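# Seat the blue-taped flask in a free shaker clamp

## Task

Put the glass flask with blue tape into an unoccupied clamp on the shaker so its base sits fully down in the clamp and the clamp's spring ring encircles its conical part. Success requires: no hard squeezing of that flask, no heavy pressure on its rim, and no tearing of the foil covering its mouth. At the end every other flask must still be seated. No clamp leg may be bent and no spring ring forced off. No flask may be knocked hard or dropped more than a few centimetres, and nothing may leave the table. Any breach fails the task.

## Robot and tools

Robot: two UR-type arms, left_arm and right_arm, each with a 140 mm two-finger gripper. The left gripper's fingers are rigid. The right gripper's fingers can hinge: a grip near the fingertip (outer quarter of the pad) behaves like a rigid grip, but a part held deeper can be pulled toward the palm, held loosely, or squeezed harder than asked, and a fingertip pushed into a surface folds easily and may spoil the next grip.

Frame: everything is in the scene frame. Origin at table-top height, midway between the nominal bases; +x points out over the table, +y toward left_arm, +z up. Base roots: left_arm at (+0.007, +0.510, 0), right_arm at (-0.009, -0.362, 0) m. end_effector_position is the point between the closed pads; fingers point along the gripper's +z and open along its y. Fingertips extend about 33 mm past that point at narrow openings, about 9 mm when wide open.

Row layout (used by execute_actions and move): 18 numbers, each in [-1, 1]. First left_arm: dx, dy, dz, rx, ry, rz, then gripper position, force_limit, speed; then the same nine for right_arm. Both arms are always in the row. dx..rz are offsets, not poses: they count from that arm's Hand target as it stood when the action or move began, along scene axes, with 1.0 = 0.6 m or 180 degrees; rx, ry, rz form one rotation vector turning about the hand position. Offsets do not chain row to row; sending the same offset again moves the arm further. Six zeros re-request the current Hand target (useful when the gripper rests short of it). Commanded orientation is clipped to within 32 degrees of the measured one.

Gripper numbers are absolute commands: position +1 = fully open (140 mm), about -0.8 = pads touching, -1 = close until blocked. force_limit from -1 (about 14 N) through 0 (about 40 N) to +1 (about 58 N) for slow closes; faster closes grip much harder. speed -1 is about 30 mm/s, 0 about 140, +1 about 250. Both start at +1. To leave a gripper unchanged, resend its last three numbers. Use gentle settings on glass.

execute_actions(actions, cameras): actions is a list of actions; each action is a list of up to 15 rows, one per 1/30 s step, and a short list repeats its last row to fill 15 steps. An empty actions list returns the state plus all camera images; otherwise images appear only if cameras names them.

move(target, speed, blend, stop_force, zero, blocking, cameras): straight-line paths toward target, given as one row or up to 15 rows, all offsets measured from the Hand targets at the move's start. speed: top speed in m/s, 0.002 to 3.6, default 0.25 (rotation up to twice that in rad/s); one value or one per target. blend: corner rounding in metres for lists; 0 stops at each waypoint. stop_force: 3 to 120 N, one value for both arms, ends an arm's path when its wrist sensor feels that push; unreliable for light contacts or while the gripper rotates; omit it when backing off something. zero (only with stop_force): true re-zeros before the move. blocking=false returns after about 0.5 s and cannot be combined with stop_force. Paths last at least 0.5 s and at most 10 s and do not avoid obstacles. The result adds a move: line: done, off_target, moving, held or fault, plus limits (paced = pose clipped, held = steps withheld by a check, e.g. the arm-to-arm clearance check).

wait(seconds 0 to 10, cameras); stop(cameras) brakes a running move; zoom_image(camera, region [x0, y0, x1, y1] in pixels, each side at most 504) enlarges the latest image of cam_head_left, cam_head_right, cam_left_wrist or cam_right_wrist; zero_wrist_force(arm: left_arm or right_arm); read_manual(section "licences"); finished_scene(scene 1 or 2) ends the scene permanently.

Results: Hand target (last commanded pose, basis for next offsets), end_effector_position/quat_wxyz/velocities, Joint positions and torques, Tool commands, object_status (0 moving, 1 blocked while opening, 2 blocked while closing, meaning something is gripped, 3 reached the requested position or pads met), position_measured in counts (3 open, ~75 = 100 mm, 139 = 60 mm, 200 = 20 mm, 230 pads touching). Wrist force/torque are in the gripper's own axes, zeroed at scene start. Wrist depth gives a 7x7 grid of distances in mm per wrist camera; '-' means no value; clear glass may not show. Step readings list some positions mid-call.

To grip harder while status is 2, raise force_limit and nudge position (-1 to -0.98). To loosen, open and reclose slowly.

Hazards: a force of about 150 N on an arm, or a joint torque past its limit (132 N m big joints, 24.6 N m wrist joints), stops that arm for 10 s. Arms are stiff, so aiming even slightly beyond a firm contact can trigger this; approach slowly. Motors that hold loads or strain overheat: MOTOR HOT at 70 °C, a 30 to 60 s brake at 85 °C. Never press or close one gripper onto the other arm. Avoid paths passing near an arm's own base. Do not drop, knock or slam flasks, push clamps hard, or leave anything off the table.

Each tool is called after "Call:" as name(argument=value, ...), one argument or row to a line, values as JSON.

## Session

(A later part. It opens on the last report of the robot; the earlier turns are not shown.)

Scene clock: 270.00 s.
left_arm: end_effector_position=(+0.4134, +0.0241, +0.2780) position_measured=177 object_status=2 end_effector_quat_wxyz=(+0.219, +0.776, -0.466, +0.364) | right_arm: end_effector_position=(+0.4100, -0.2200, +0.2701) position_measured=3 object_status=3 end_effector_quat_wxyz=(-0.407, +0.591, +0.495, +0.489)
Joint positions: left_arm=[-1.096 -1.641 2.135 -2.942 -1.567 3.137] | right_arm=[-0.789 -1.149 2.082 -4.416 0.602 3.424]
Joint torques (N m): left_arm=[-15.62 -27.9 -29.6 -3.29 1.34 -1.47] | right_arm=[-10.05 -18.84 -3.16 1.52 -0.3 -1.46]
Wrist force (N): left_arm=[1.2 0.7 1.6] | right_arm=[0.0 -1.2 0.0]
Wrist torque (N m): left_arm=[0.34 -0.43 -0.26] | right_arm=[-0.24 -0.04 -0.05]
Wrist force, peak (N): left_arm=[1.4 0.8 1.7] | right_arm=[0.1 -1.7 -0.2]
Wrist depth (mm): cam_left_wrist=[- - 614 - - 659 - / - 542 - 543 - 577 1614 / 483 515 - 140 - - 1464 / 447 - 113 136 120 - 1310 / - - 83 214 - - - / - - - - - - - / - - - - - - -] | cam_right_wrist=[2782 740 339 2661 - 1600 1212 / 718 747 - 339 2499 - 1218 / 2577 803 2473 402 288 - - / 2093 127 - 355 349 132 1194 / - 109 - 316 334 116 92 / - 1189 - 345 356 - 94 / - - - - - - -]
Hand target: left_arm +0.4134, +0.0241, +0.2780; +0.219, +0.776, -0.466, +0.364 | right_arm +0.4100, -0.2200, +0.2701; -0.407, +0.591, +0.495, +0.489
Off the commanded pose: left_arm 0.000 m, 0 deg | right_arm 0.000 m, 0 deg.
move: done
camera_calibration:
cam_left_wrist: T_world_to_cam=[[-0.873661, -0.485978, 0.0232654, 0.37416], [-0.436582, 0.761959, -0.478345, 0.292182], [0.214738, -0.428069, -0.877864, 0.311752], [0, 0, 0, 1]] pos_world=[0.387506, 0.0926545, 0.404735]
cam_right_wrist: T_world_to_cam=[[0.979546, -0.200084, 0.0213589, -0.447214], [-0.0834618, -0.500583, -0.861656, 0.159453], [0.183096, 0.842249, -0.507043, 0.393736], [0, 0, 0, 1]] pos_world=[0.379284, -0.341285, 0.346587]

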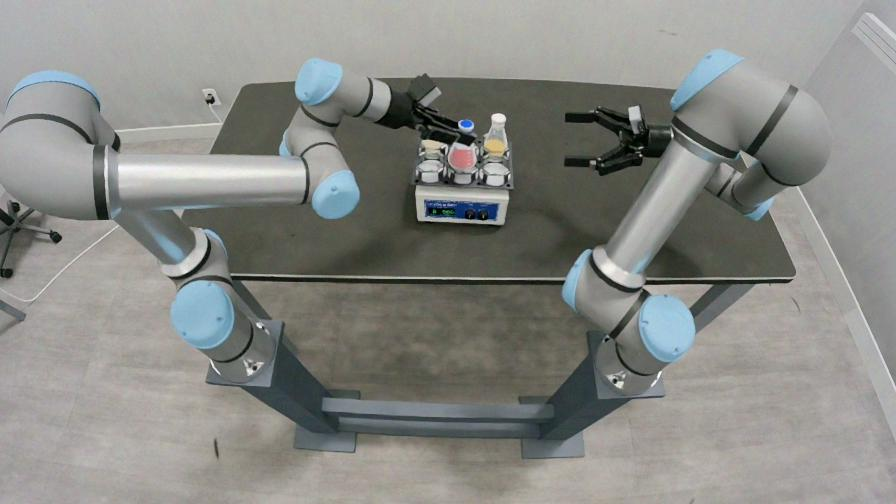

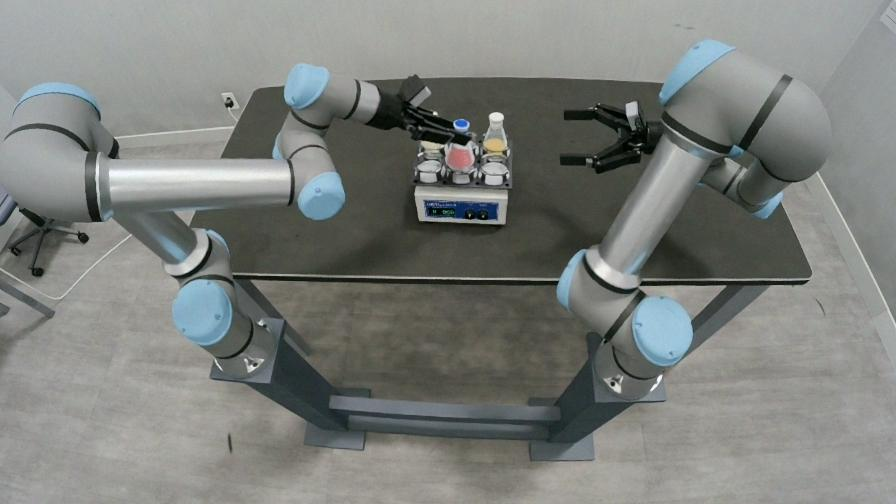

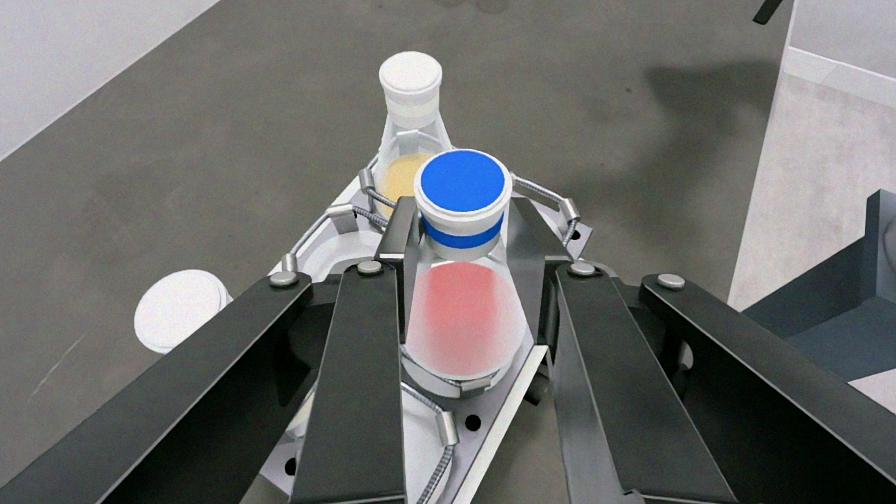

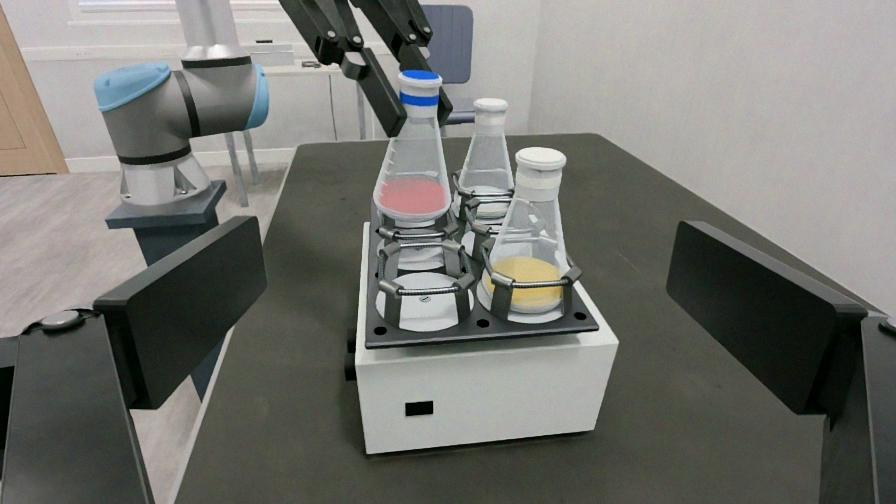

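Call:
move(
  target=[0.004,0.0125,-0.0125,0,0,0,-1,-0.05,-1,0,0,0,0,0,0,1,1,1],
  speed=0.04,
  stop_force=12,
  cameras=["all"],
)

Call:
zoom_image(
  camera="cam_right_wrist",
  region=[350, 60, 530, 280],
)

Call:
zoom_image(
  camera="cam_left_wrist",
  region=[330, 120, 630, 470],
)

Call:
zoom_image(
  camera="cam_head_left",
  region=[410, 100, 520, 200],
)

Scene clock: 275.63 s.
left_arm: end_effector_position=(+0.4156, +0.0310, +0.2713) position_measured=177 object_status=2 end_effector_quat_wxyz=(+0.219, +0.776, -0.466, +0.364) | right_arm: end_effector_position=(+0.4100, -0.2200, +0.2701) position_measured=3 object_status=3 end_effector_quat_wxyz=(-0.407, +0.591, +0.495, +0.489)
Joint positions: left_arm=[-1.082 -1.639 2.154 -2.962 -1.577 3.145] | right_arm=[-0.789 -1.149 2.082 -4.416 0.602 3.424]
Joint torques (N m): left_arm=[-13.18 -15.13 -9.62 -2.19 -0.05 -1.64] | right_arm=[-9.08 -19.14 -2.97 1.57 -0.65 -1.49]
Wrist force (N): left_arm=[10.6 4.4 -4.2] | right_arm=[0.0 -1.1 -0.1]
Wrist torque (N m): left_arm=[0.27 -0.48 -0.24] | right_arm=[-0.24 -0.05 -0.05]
Wrist force, peak (N): left_arm=[17.5 6.8 -8.7] | right_arm=[0.6 -1.4 0.0]
Wrist depth (mm): cam_left_wrist=[1014 - 614 - 624 627 1455 / - - 540 522 - 531 1682 / - - 486 140 501 488 1464 / - - 102 142 141 459 1303 / 413 - 83 216 - - - / - - - - - - - / - - - - - - -] | cam_right_wrist=[2577 742 347 2661 2226 - - / 727 753 - 337 2129 - - / 2847 787 - 427 297 - - / 2206 122 - 357 362 133 1262 / - 109 - 317 337 116 92 / - 435 433 345 369 - 94 / - 1206 381 369 381 381 -]
Hand target: left_arm +0.4156, +0.0310, +0.2713; +0.219, +0.776, -0.466, +0.364 (not the last commanded pose) | right_arm +0.4100, -0.2200, +0.2701; -0.407, +0.591, +0.495, +0.489
Off the commanded pose: left_arm 0.001 m, 0 deg | right_arm 0.000 m, 0 deg.
move: contact (left_arm)
camera_calibration:
cam_left_wrist: T_world_to_cam=[[-0.873684, -0.485938, 0.0232558, 0.379515], [-0.436479, 0.761856, -0.478603, 0.284661], [0.214854, -0.428299, -0.877723, 0.308207], [0, 0, 0, 1]] pos_world=[0.389606, 0.0995548, 0.397934]
cam_right_wrist: T_world_to_cam=[[0.979546, -0.200084, 0.0213589, -0.447214], [-0.0834618, -0.500583, -0.861656, 0.159453], [0.183096, 0.842249, -0.507043, 0.393736], [0, 0, 0, 1]] pos_world=[0.379284, -0.341285, 0.346587]

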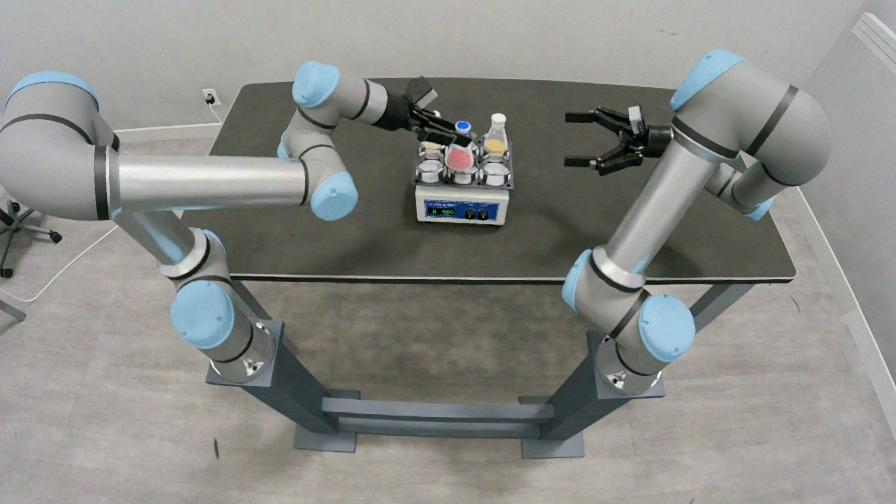

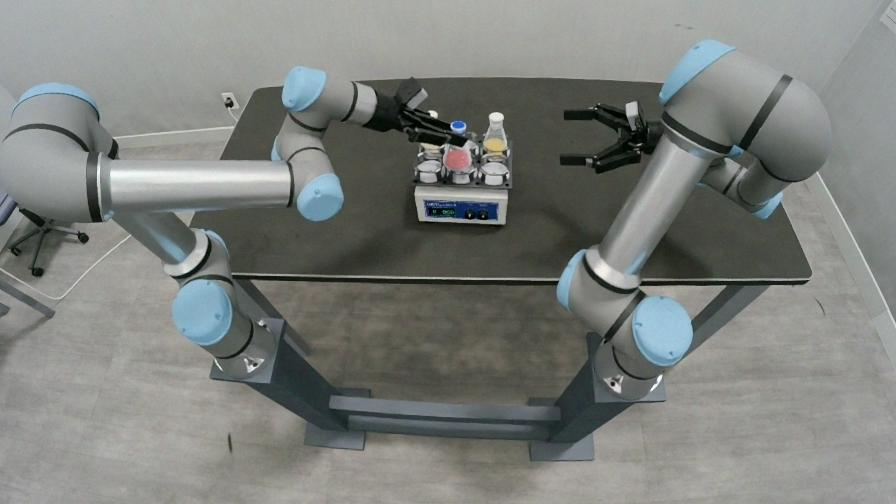

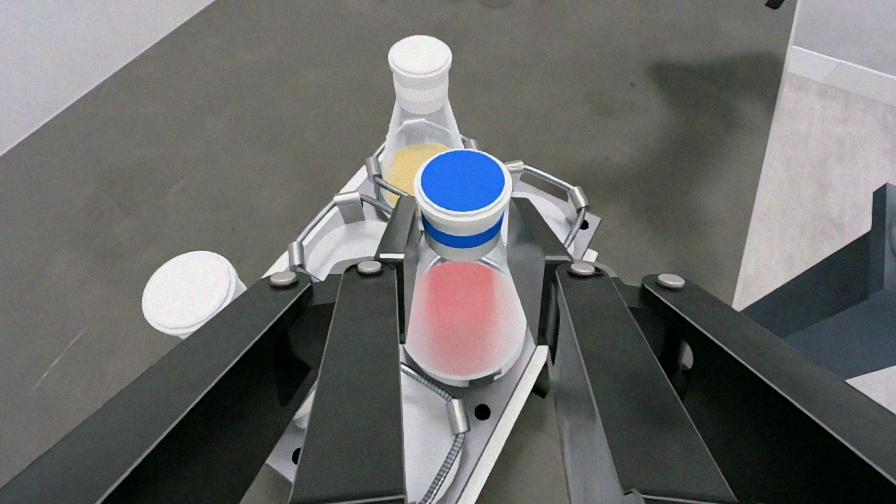

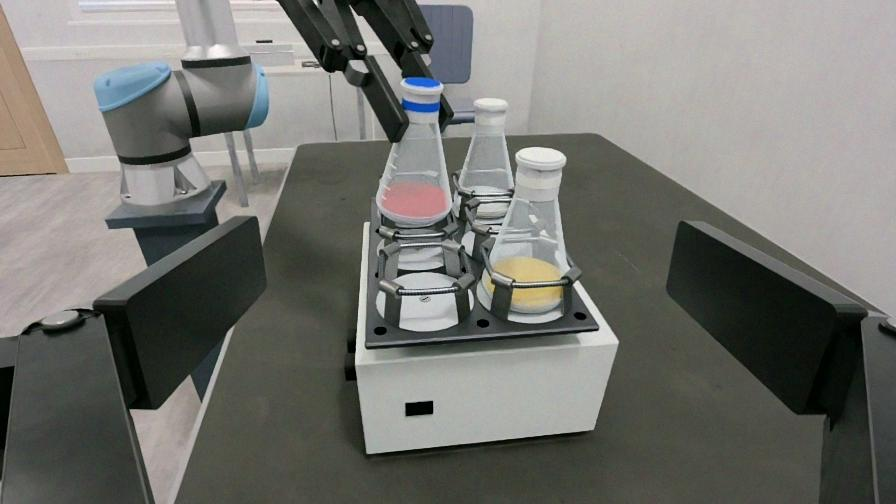

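Scaled by 2.291 from the camera's 896x504 image, which has a finer 1280x720 frame.

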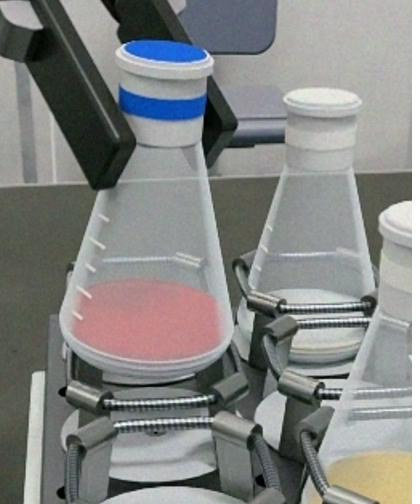

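Scaled by 1.440 from the camera's 896x504 image, which has a finer 1280x720 frame.

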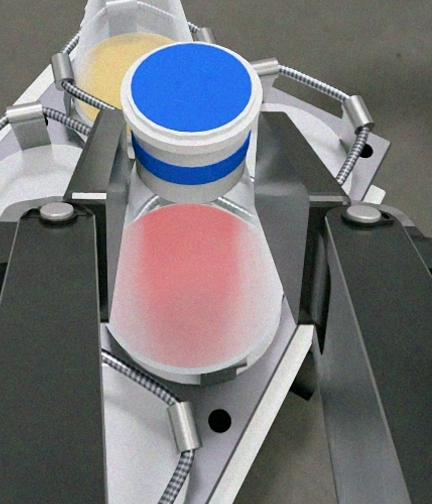

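Scaled by 4.582 from the camera's 896x504 image, which has a finer 1280x720 frame.

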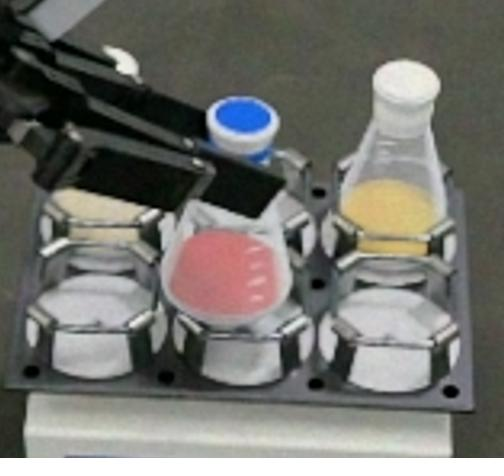

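Call:
move(
  target=[
    [0,0,0.004,0,0,0,-1,-0.05,-1,0,0,0,0,0,0,1,1,1],
    [-0.0017,-0.0055,0.004,0,0,0,-1,-0.05,-1,0,0,0,0,0,0,1,1,1],
  ],
  speed=0.04,
)

Call:
move(
  target=[0,0,-0.04,0,0,0,-1,-0.05,-1,0,0,0,0,0,0,1,1,1],
  speed=0.015,
  stop_force=38,
  cameras=["all"],
)

Call:
zoom_image(
  camera="cam_right_wrist",
  region=[350, 60, 530, 280],
)

Call:
zoom_image(
  camera="cam_left_wrist",
  region=[330, 120, 630, 470],
)

Call:
zoom_image(
  camera="cam_head_left",
  region=[410, 100, 520, 200],
)

Scene clock: 280.50 s.
left_arm: end_effector_position=(+0.4145, +0.0275, +0.2737) position_measured=177 object_status=2 end_effector_quat_wxyz=(+0.219, +0.776, -0.466, +0.364) | right_arm: end_effector_position=(+0.4100, -0.2200, +0.2701) position_measured=3 object_status=3 end_effector_quat_wxyz=(-0.407, +0.591, +0.495, +0.489)
Joint positions: left_arm=[-1.089 -1.639 2.146 -2.955 -1.572 3.141] | right_arm=[-0.789 -1.149 2.082 -4.416 0.602 3.424]
Joint torques (N m): left_arm=[12.17 -26.57 -16.79 -5.87 -1.62 1.25] | right_arm=[-9.18 -19.35 -2.8 1.68 -0.75 -1.37]
Wrist force (N): left_arm=[1.4 0.5 1.2] | right_arm=[-0.2 -1.1 0.0]
Wrist torque (N m): left_arm=[0.30 -0.46 -0.14] | right_arm=[-0.24 0.01 -0.05]
Wrist force, peak (N): left_arm=[11.0 4.4 -4.8] | right_arm=[0.1 -1.4 0.0]
Wrist depth (mm): cam_left_wrist=[- 614 - - 629 - 1501 / - 543 549 - 549 - 1603 / - - 345 141 492 498 1464 / 454 432 255 135 141 460 1340 / - - 83 211 - 94 - / - - - 224 - - - / - - - - - - -] | cam_right_wrist=[- 740 343 2661 - - 1256 / 692 735 792 334 3099 1666 - / 2847 785 - 440 282 1762 - / 2288 127 - 357 362 133 - / - 109 - 315 334 116 92 / - 429 - 343 362 - 94 / - 392 353 - 369 - -]
Hand target: left_arm +0.4146, +0.0277, +0.2737; +0.219, +0.776, -0.466, +0.364 | right_arm +0.4100, -0.2200, +0.2701; -0.407, +0.591, +0.495, +0.489
Off the commanded pose: left_arm 0.000 m, 0 deg | right_arm 0.000 m, 0 deg.
move: done

Scene clock: 281.77 s.
left_arm: end_effector_position=(+0.4146, +0.0275, +0.2673) position_measured=177 object_status=2 end_effector_quat_wxyz=(+0.220, +0.776, -0.466, +0.364) | right_arm: end_effector_position=(+0.4100, -0.2200, +0.2701) position_measured=3 object_status=3 end_effector_quat_wxyz=(-0.407, +0.591, +0.495, +0.489)
Joint positions: left_arm=[-1.089 -1.629 2.158 -2.978 -1.572 3.141] | right_arm=[-0.789 -1.149 2.082 -4.416 0.602 3.424]
Joint torques (N m): left_arm=[14.17 -4.64 -9.12 7.4 2.43 1.06] | right_arm=[-9.25 -18.78 -1.8 1.89 -0.77 -1.54]
Wrist force (N): left_arm=[30.3 10.2 -13.5] | right_arm=[0.2 -1.2 -0.1]
Wrist torque (N m): left_arm=[0.00 -0.43 -0.31] | right_arm=[-0.26 -0.08 -0.05]
Wrist force, peak (N): left_arm=[40.2 13.0 -18.3] | right_arm=[0.3 -1.4 -0.2]
Wrist depth (mm): cam_left_wrist=[- - - - 596 - - / - - 538 - - - 1614 / 480 484 486 143 - - 1482 / 454 430 102 136 141 467 1355 / - - 83 204 - 94 614 / - - - 232 - - - / - - - - - - -] | cam_right_wrist=[3023 753 343 2691 - - 1376 / 2881 742 - 347 - 1530 1309 / 2950 787 874 421 287 - 1243 / 2354 123 704 355 354 142 1360 / - 109 - 316 327 116 92 / - 1338 368 343 364 - 94 / - 368 365 - - - -]
Hand target: left_arm +0.4146, +0.0275, +0.2671; +0.219, +0.776, -0.466, +0.364 (not the last commanded pose) | right_arm +0.4100, -0.2200, +0.2701; -0.407, +0.591, +0.495, +0.489
Off the commanded pose: left_arm 0.018 m, 0 deg | right_arm 0.000 m, 0 deg.
move: contact (left_arm)
camera_calibration:
cam_left_wrist: T_world_to_cam=[[-0.873781, -0.485755, 0.0234397, 0.377082], [-0.436039, 0.761186, -0.480069, 0.285242], [0.215354, -0.429695, -0.876918, 0.303028], [0, 0, 0, 1]] pos_world=[0.388606, 0.0962567, 0.393828]
cam_right_wrist: T_world_to_cam=[[0.979546, -0.200084, 0.0213589, -0.447214], [-0.0834618, -0.500583, -0.861656, 0.159453], [0.183096, 0.842249, -0.507043, 0.393736], [0, 0, 0, 1]] pos_world=[0.379284, -0.341285, 0.346587]

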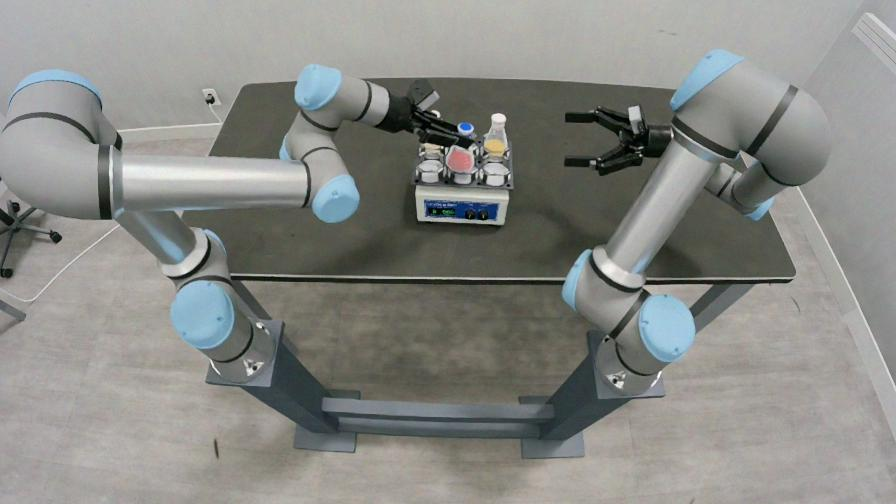

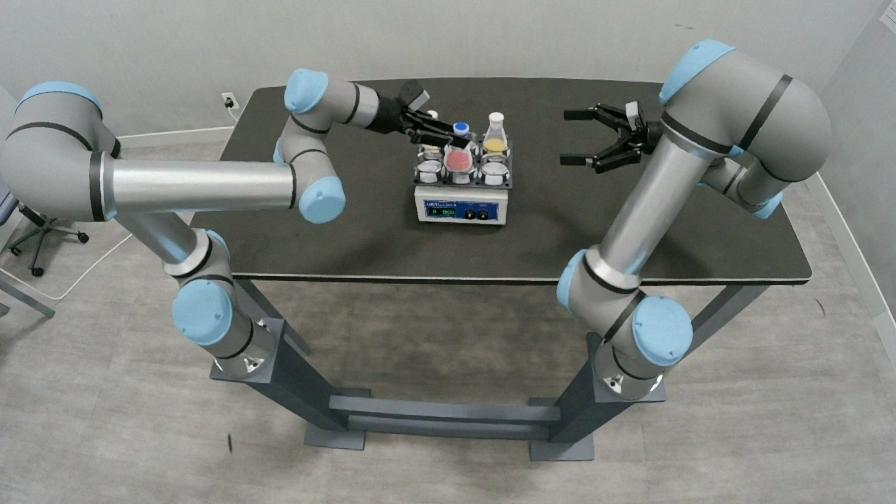

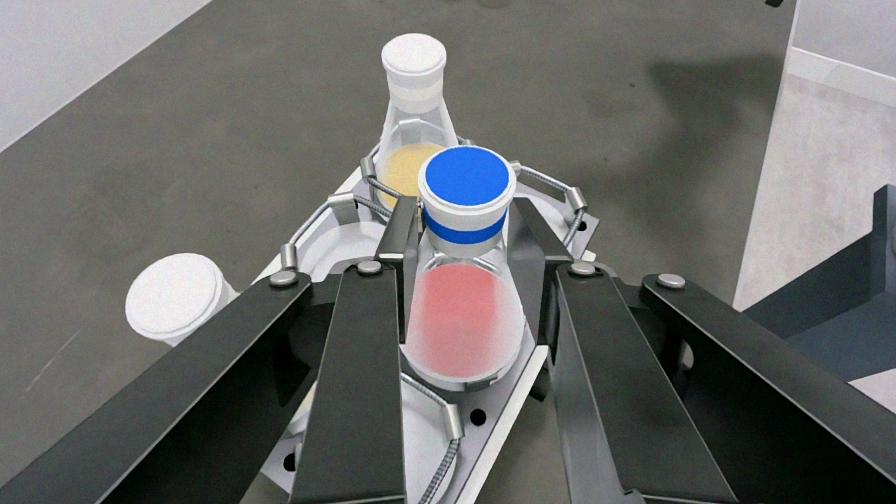

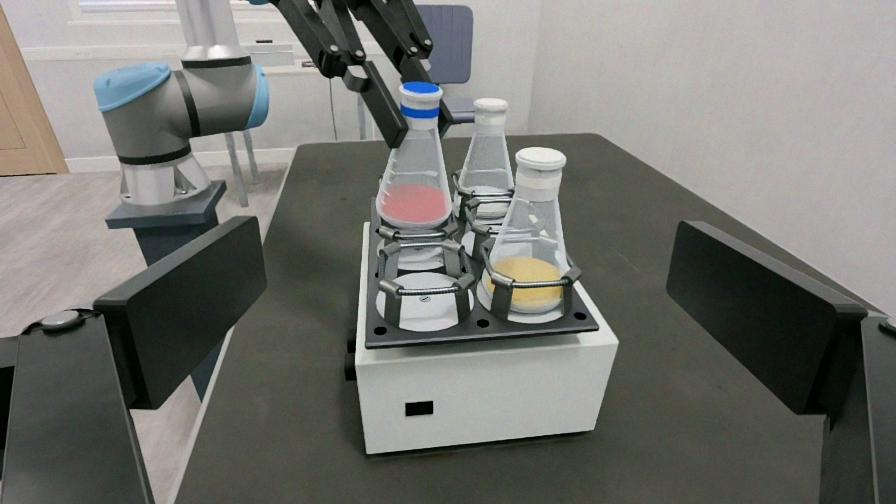

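Scaled by 2.291 from the camera's 896x504 image, which has a finer 1280x720 frame.

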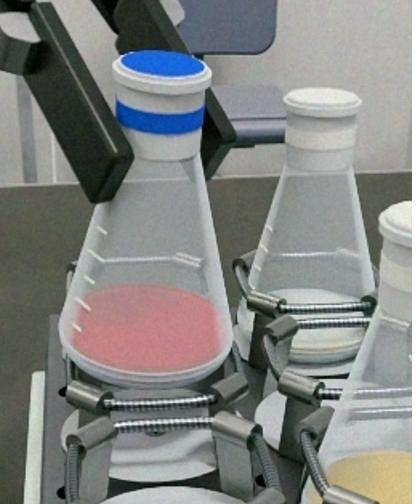

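Scaled by 1.440 from the camera's 896x504 image, which has a finer 1280x720 frame.

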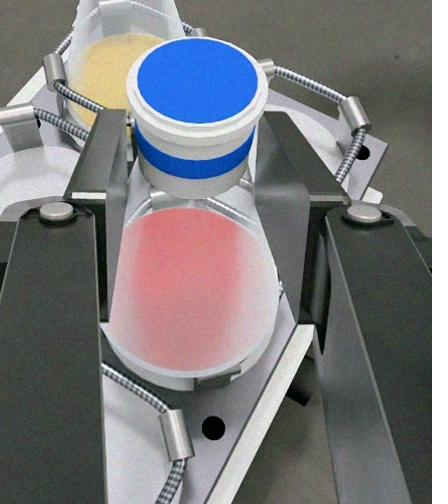

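Scaled by 4.582 from the camera's 896x504 image, which has a finer 1280x720 frame.

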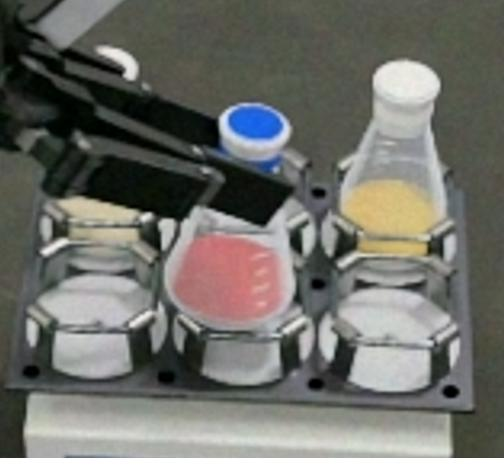

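Call:
move(
  target=[
    [0,0,0.009,0,0,0,-1,-0.05,-1,0,0,0,0,0,0,1,1,1],
    [0.0017,-0.0095,0.009,0,0,0,-1,-0.05,-1,0,0,0,0,0,0,1,1,1],
  ],
  speed=0.04,
)

Call:
move(
  target=[0,0,-0.04,0,0,0,-1,-0.05,-1,0,0,0,0,0,0,1,1,1],
  speed=0.012,
  stop_force=42,
  cameras=["all"],
)

Call:
zoom_image(
  camera="cam_right_wrist",
  region=[350, 60, 530, 280],
)

Call:
zoom_image(
  camera="cam_left_wrist",
  region=[330, 120, 630, 470],
)

Call:
zoom_image(
  camera="cam_head_left",
  region=[410, 100, 520, 200],
)

Scene clock: 285.50 s.
left_arm: end_effector_position=(+0.4156, +0.0217, +0.2726) position_measured=177 object_status=2 end_effector_quat_wxyz=(+0.220, +0.776, -0.466, +0.364) | right_arm: end_effector_position=(+0.4100, -0.2200, +0.2701) position_measured=3 object_status=3 end_effector_quat_wxyz=(-0.407, +0.591, +0.495, +0.489)
Joint positions: left_arm=[-1.094 -1.625 2.138 -2.962 -1.569 3.138] | right_arm=[-0.789 -1.149 2.082 -4.416 0.602 3.424]
Joint torques (N m): left_arm=[8.86 -28.25 -15.9 -4.76 -1.65 0.83] | right_arm=[-8.8 -20.27 -2.08 1.75 -0.93 -1.49]
Wrist force (N): left_arm=[1.4 -1.2 4.7] | right_arm=[0.1 -1.1 0.1]
Wrist torque (N m): left_arm=[-0.06 -0.47 -0.14] | right_arm=[-0.23 -0.05 -0.05]
Wrist force, peak (N): left_arm=[30.4 10.2 -13.6] | right_arm=[0.1 -1.5 0.3]
Wrist depth (mm): cam_left_wrist=[- 672 613 616 - 626 - / - - - 301 549 558 1603 / - - - 140 - - 1438 / - - 242 143 122 469 1325 / 402 - 83 210 - 95 - / - - - 215 - - - / - - - 226 - - -] | cam_right_wrist=[2524 751 341 2691 - - - / 731 738 - 329 - - - / 2354 780 - 403 301 - 1331 / 2332 122 - 357 346 133 1155 / - 109 - 314 333 123 92 / - 1331 415 341 367 442 94 / - 362 - 375 386 366 -]
Hand target: left_arm +0.4156, +0.0218, +0.2725; +0.219, +0.776, -0.466, +0.364 | right_arm +0.4100, -0.2200, +0.2701; -0.407, +0.591, +0.495, +0.489
Off the commanded pose: left_arm 0.000 m, 0 deg | right_arm 0.000 m, 0 deg.
move: done

Scene clock: 288.67 s.
left_arm: end_effector_position=(+0.4173, +0.0185, +0.2585) position_measured=177 object_status=2 end_effector_quat_wxyz=(+0.227, +0.770, -0.462, +0.377) | right_arm: end_effector_position=(+0.4100, -0.2200, +0.2701) position_measured=3 object_status=3 end_effector_quat_wxyz=(-0.407, +0.591, +0.495, +0.489)
Joint positions: left_arm=[-1.094 -1.59 2.176 -3.068 -1.569 3.138] | right_arm=[-0.789 -1.149 2.082 -4.416 0.602 3.424]
Joint torques (N m): left_arm=[18.4 -7.54 -4.29 9.76 4.05 1.4] | right_arm=[-9.26 -19.31 -3.14 1.92 -0.93 -1.45]
Wrist force (N): left_arm=[37.5 8.7 -7.1] | right_arm=[0.0 -1.1 -0.1]
Wrist torque (N m): left_arm=[-0.46 -0.38 -0.50] | right_arm=[-0.23 -0.04 -0.05]
Wrist force, peak (N): left_arm=[39.8 14.2 -13.8] | right_arm=[0.4 -1.4 -0.2]
Wrist depth (mm): cam_left_wrist=[- 602 - - 636 - - / - - - 218 547 572 1647 / - - - 143 491 497 1492 / - 436 113 148 142 - 1282 / - - 83 215 - - - / - - - 198 - - - / - - - 204 - - -] | cam_right_wrist=[2691 735 351 2661 3265 1590 - / 2524 747 344 353 2782 1580 - / 2915 785 - 409 302 1511 1166 / 2040 127 - 359 357 133 1108 / - 109 341 315 334 116 92 / - 433 450 353 367 - 94 / - 377 - 369 371 368 -]
Hand target: left_arm +0.4156, +0.0218, +0.2485; +0.219, +0.776, -0.466, +0.364 | right_arm +0.4100, -0.2200, +0.2701; -0.407, +0.591, +0.495, +0.489
Off the commanded pose: left_arm 0.011 m, 2 deg | right_arm 0.000 m, 0 deg.
move: off_target (left_arm)
camera_calibration:
cam_left_wrist: T_world_to_cam=[[-0.874147, -0.485061, 0.0241626, 0.375224], [-0.428562, 0.747011, -0.508241, 0.29344], [0.228478, -0.454632, -0.860876, 0.281731], [0, 0, 0, 1]] pos_world=[0.389389, 0.0908873, 0.382607]
cam_right_wrist: T_world_to_cam=[[0.979546, -0.200084, 0.0213589, -0.447214], [-0.0834618, -0.500583, -0.861656, 0.159453], [0.183096, 0.842249, -0.507043, 0.393736], [0, 0, 0, 1]] pos_world=[0.379284, -0.341285, 0.346587]

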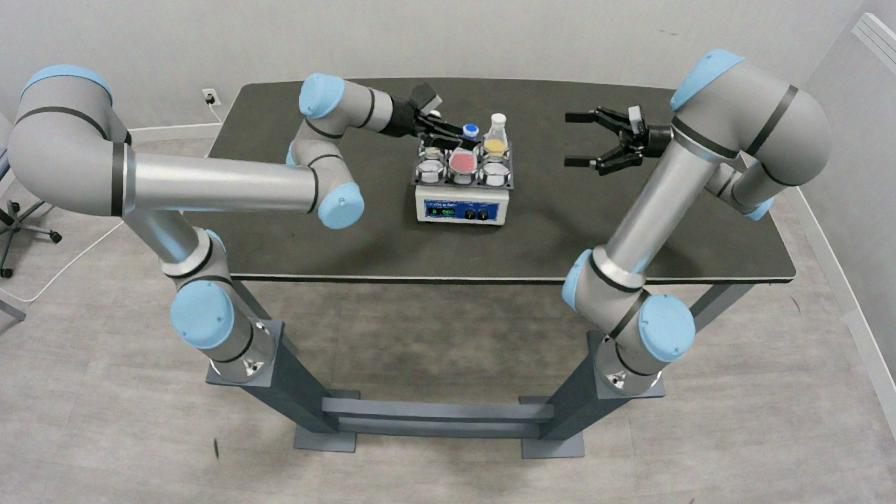

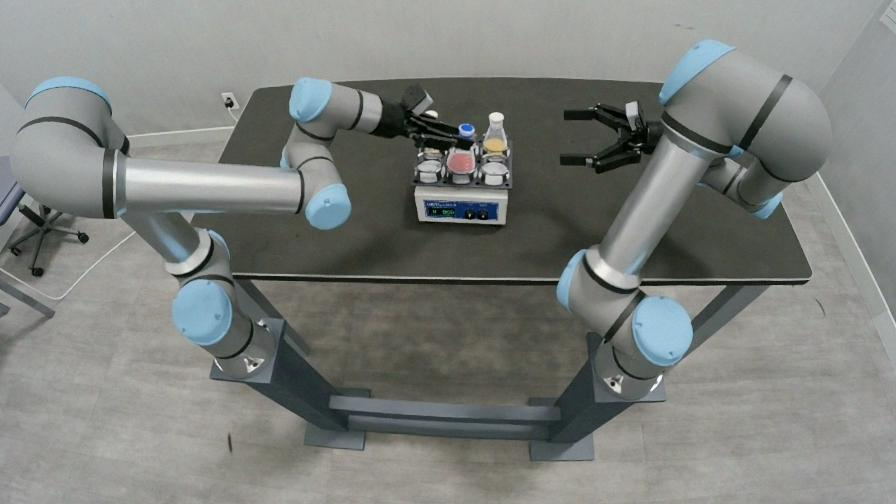

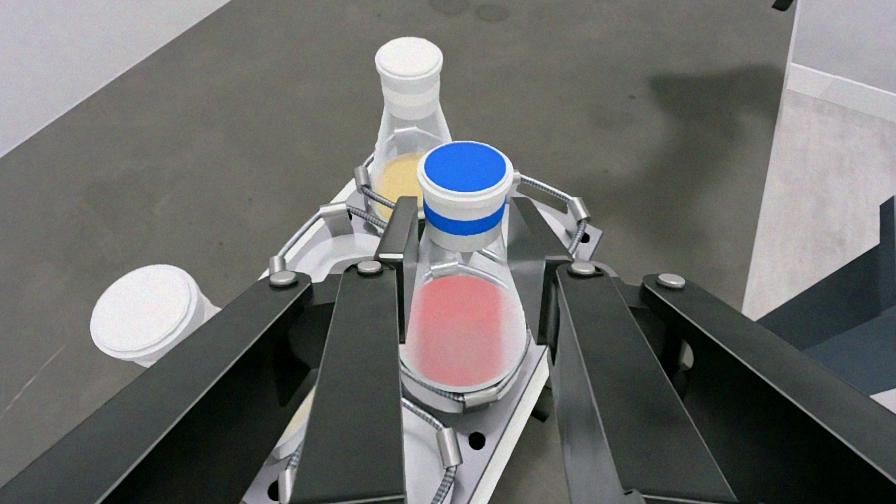

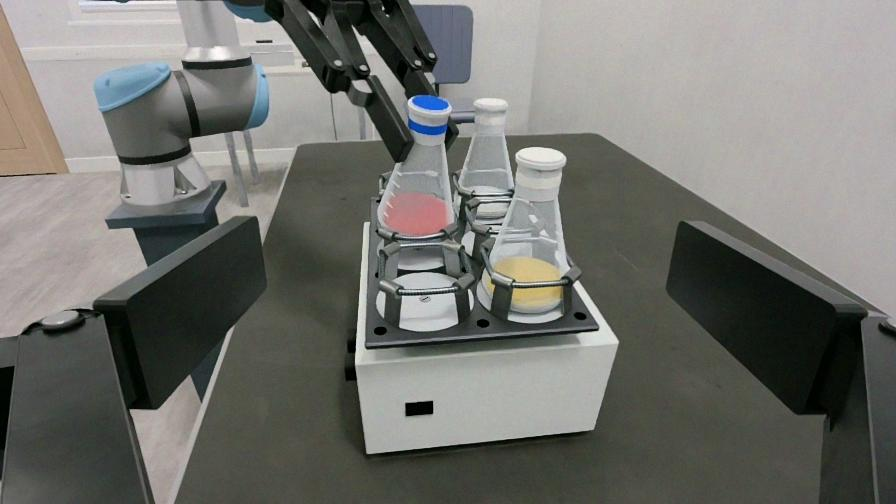

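Scaled by 2.291 from the camera's 896x504 image, which has a finer 1280x720 frame.

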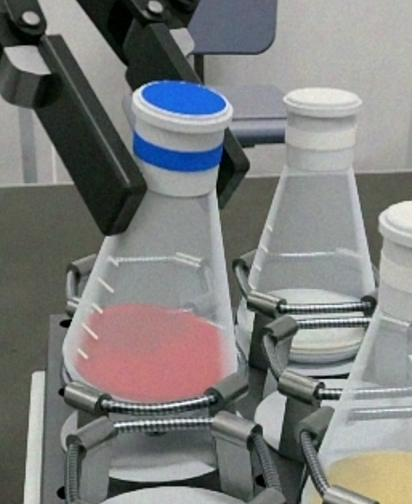

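Scaled by 1.440 from the camera's 896x504 image, which has a finer 1280x720 frame.

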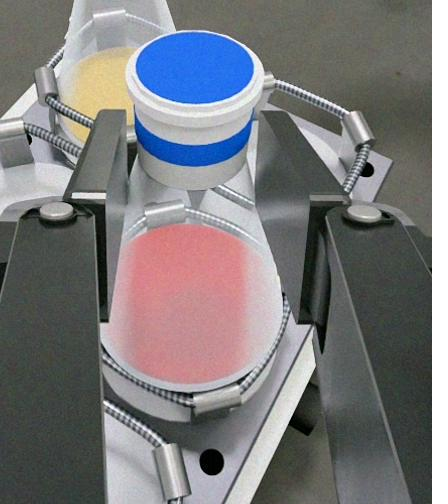

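Scaled by 4.582 from the camera's 896x504 image, which has a finer 1280x720 frame.

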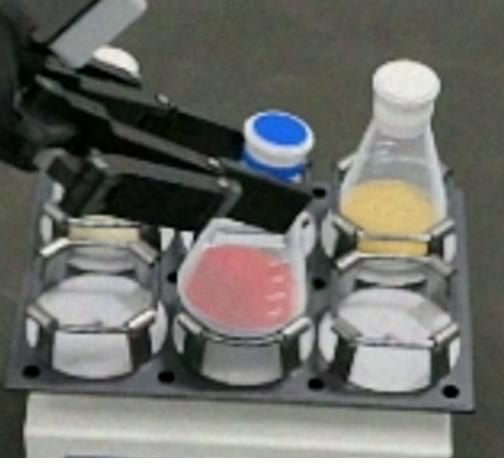

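Call:
move(
  target=[
    [0.01,-0.018,0,0,0,0,-1,-0.05,-1,0,0,0,0,0,0,1,1,1],
    [-0.005,0.009,-0.003,0,0,0,-1,-0.05,-1,0,0,0,0,0,0,1,1,1],
    [0.008,-0.015,-0.006,0,0,0,-1,-0.05,-1,0,0,0,0,0,0,1,1,1],
  ],
  speed=0.03,
  stop_force=45,
  zero=false,
  cameras=["all"],
)

Call:
zoom_image(
  camera="cam_right_wrist",
  region=[350, 60, 530, 280],
)

Call:
zoom_image(
  camera="cam_left_wrist",
  region=[330, 120, 630, 470],
)

Call:
zoom_image(
  camera="cam_head_left",
  region=[410, 100, 520, 200],
)

Scene clock: 295.30 s.
left_arm: end_effector_position=(+0.4211, +0.0114, +0.2491) position_measured=177 object_status=2 end_effector_quat_wxyz=(+0.223, +0.773, -0.465, +0.369) | right_arm: end_effector_position=(+0.4100, -0.2200, +0.2701) position_measured=3 object_status=3 end_effector_quat_wxyz=(-0.407, +0.591, +0.495, +0.489)
Joint positions: left_arm=[-1.093 -1.56 2.157 -3.06 -1.569 3.138] | right_arm=[-0.789 -1.149 2.082 -4.416 0.602 3.424]
Joint torques (N m): left_arm=[16.76 -11.53 13.57 9.9 0.95 1.43] | right_arm=[-7.98 -20.02 -2.21 1.83 -1.05 -1.41]
Wrist force (N): left_arm=[46.8 -0.4 7.9] | right_arm=[0.1 -1.1 -0.1]
Wrist torque (N m): left_arm=[-0.23 -0.12 -0.24] | right_arm=[-0.23 -0.06 -0.05]
Wrist force, peak (N): left_arm=[47.8 -0.5 9.8] | right_arm=[0.1 -1.5 0.2]
Wrist depth (mm): cam_left_wrist=[- - 621 590 576 - 1614 / - - - 507 - - 1560 / - - 446 146 - - 1464 / 403 438 112 151 142 - 1325 / - - 83 208 - 94 - / - - - 192 - - - / - - - 204 - - -] | cam_right_wrist=[2075 729 349 2814 - - - / 686 742 348 364 2499 - 1200 / 2691 780 1033 407 421 1345 1275 / 2111 127 - 358 376 133 - / - 109 489 318 331 123 92 / - 1331 418 342 378 - 94 / - 1042 - 376 - 374 -]
Hand target: left_arm +0.4204, +0.0128, +0.2449; +0.219, +0.776, -0.466, +0.364 | right_arm +0.4100, -0.2200, +0.2701; -0.407, +0.591, +0.495, +0.489
Off the commanded pose: left_arm 0.004 m, 1 deg | right_arm 0.000 m, 0 deg.
move: off_target (left_arm)
camera_calibration:
cam_left_wrist: T_world_to_cam=[[-0.873938, -0.485455, 0.0237956, 0.375324], [-0.433043, 0.755486, -0.491645, 0.293257], [0.220694, -0.439972, -0.870471, 0.27506], [0, 0, 0, 1]] pos_world=[0.394299, 0.0816697, 0.374679]
cam_right_wrist: T_world_to_cam=[[0.979546, -0.200084, 0.0213589, -0.447214], [-0.0834618, -0.500583, -0.861656, 0.159453], [0.183096, 0.842249, -0.507043, 0.393736], [0, 0, 0, 1]] pos_world=[0.379284, -0.341285, 0.346587]

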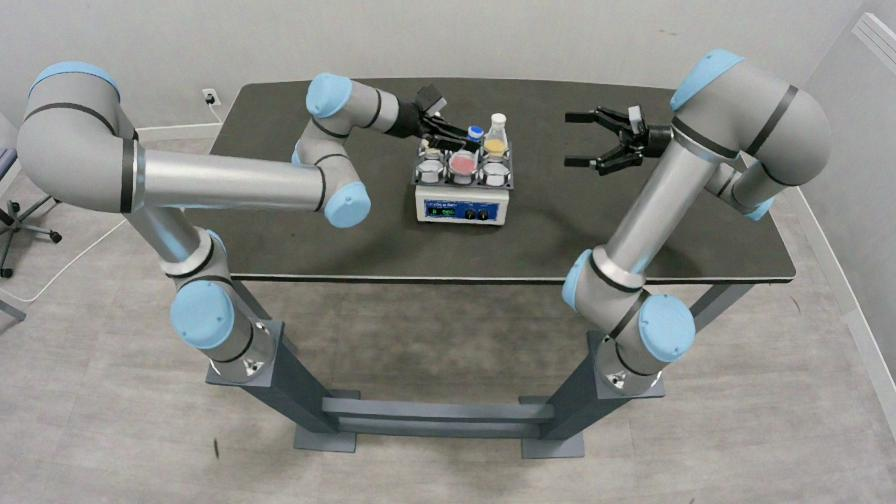

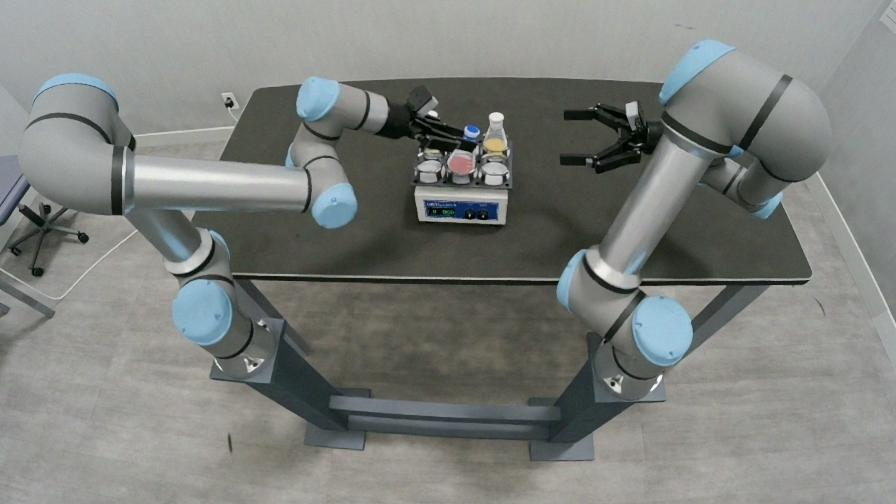

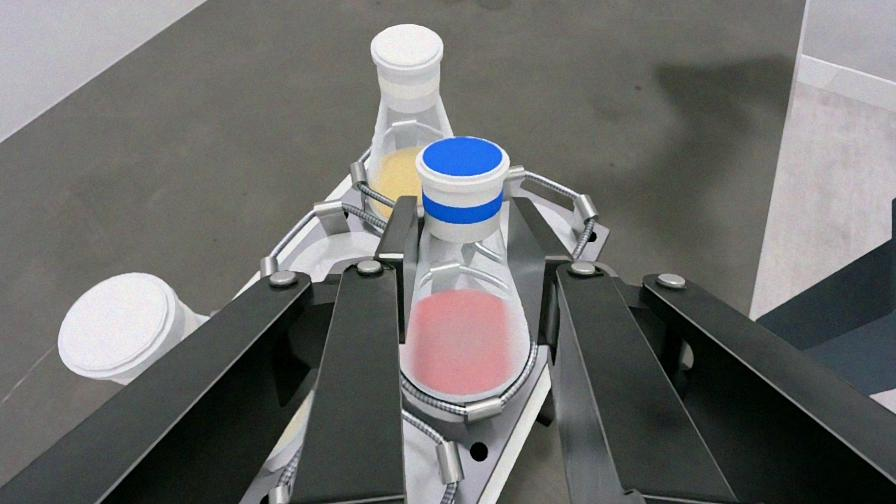

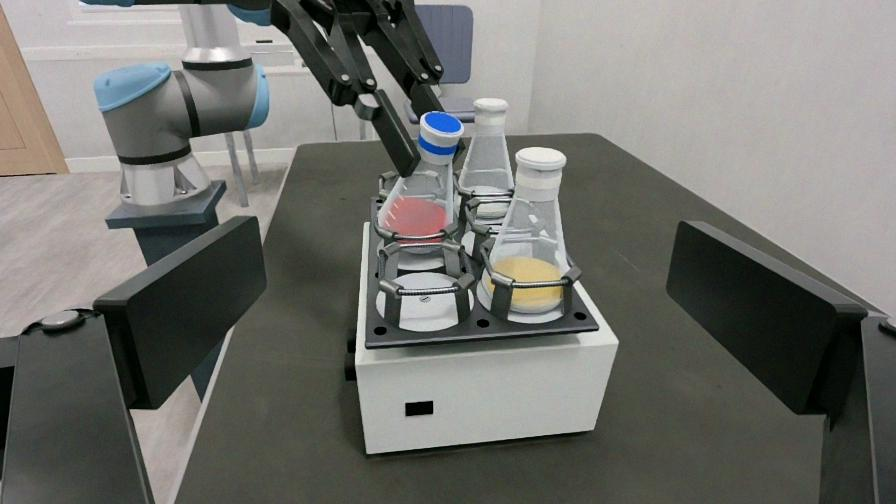

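Scaled by 2.291 from the camera's 896x504 image, which has a finer 1280x720 frame.

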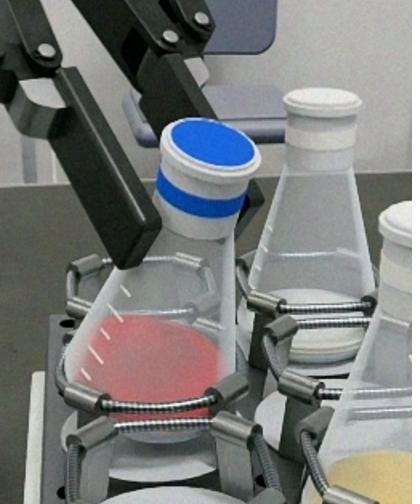

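Scaled by 1.440 from the camera's 896x504 image, which has a finer 1280x720 frame.

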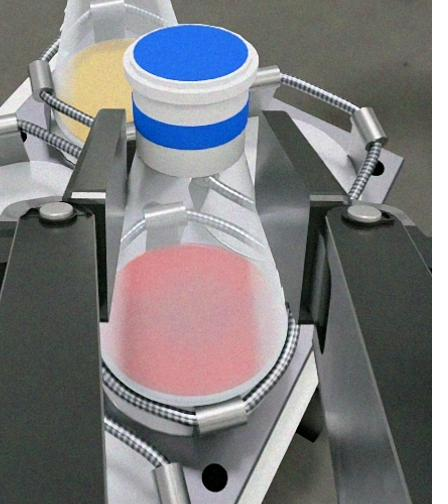

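Scaled by 4.582 from the camera's 896x504 image, which has a finer 1280x720 frame.

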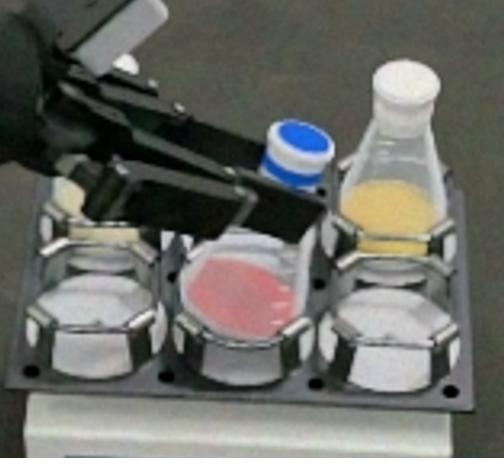

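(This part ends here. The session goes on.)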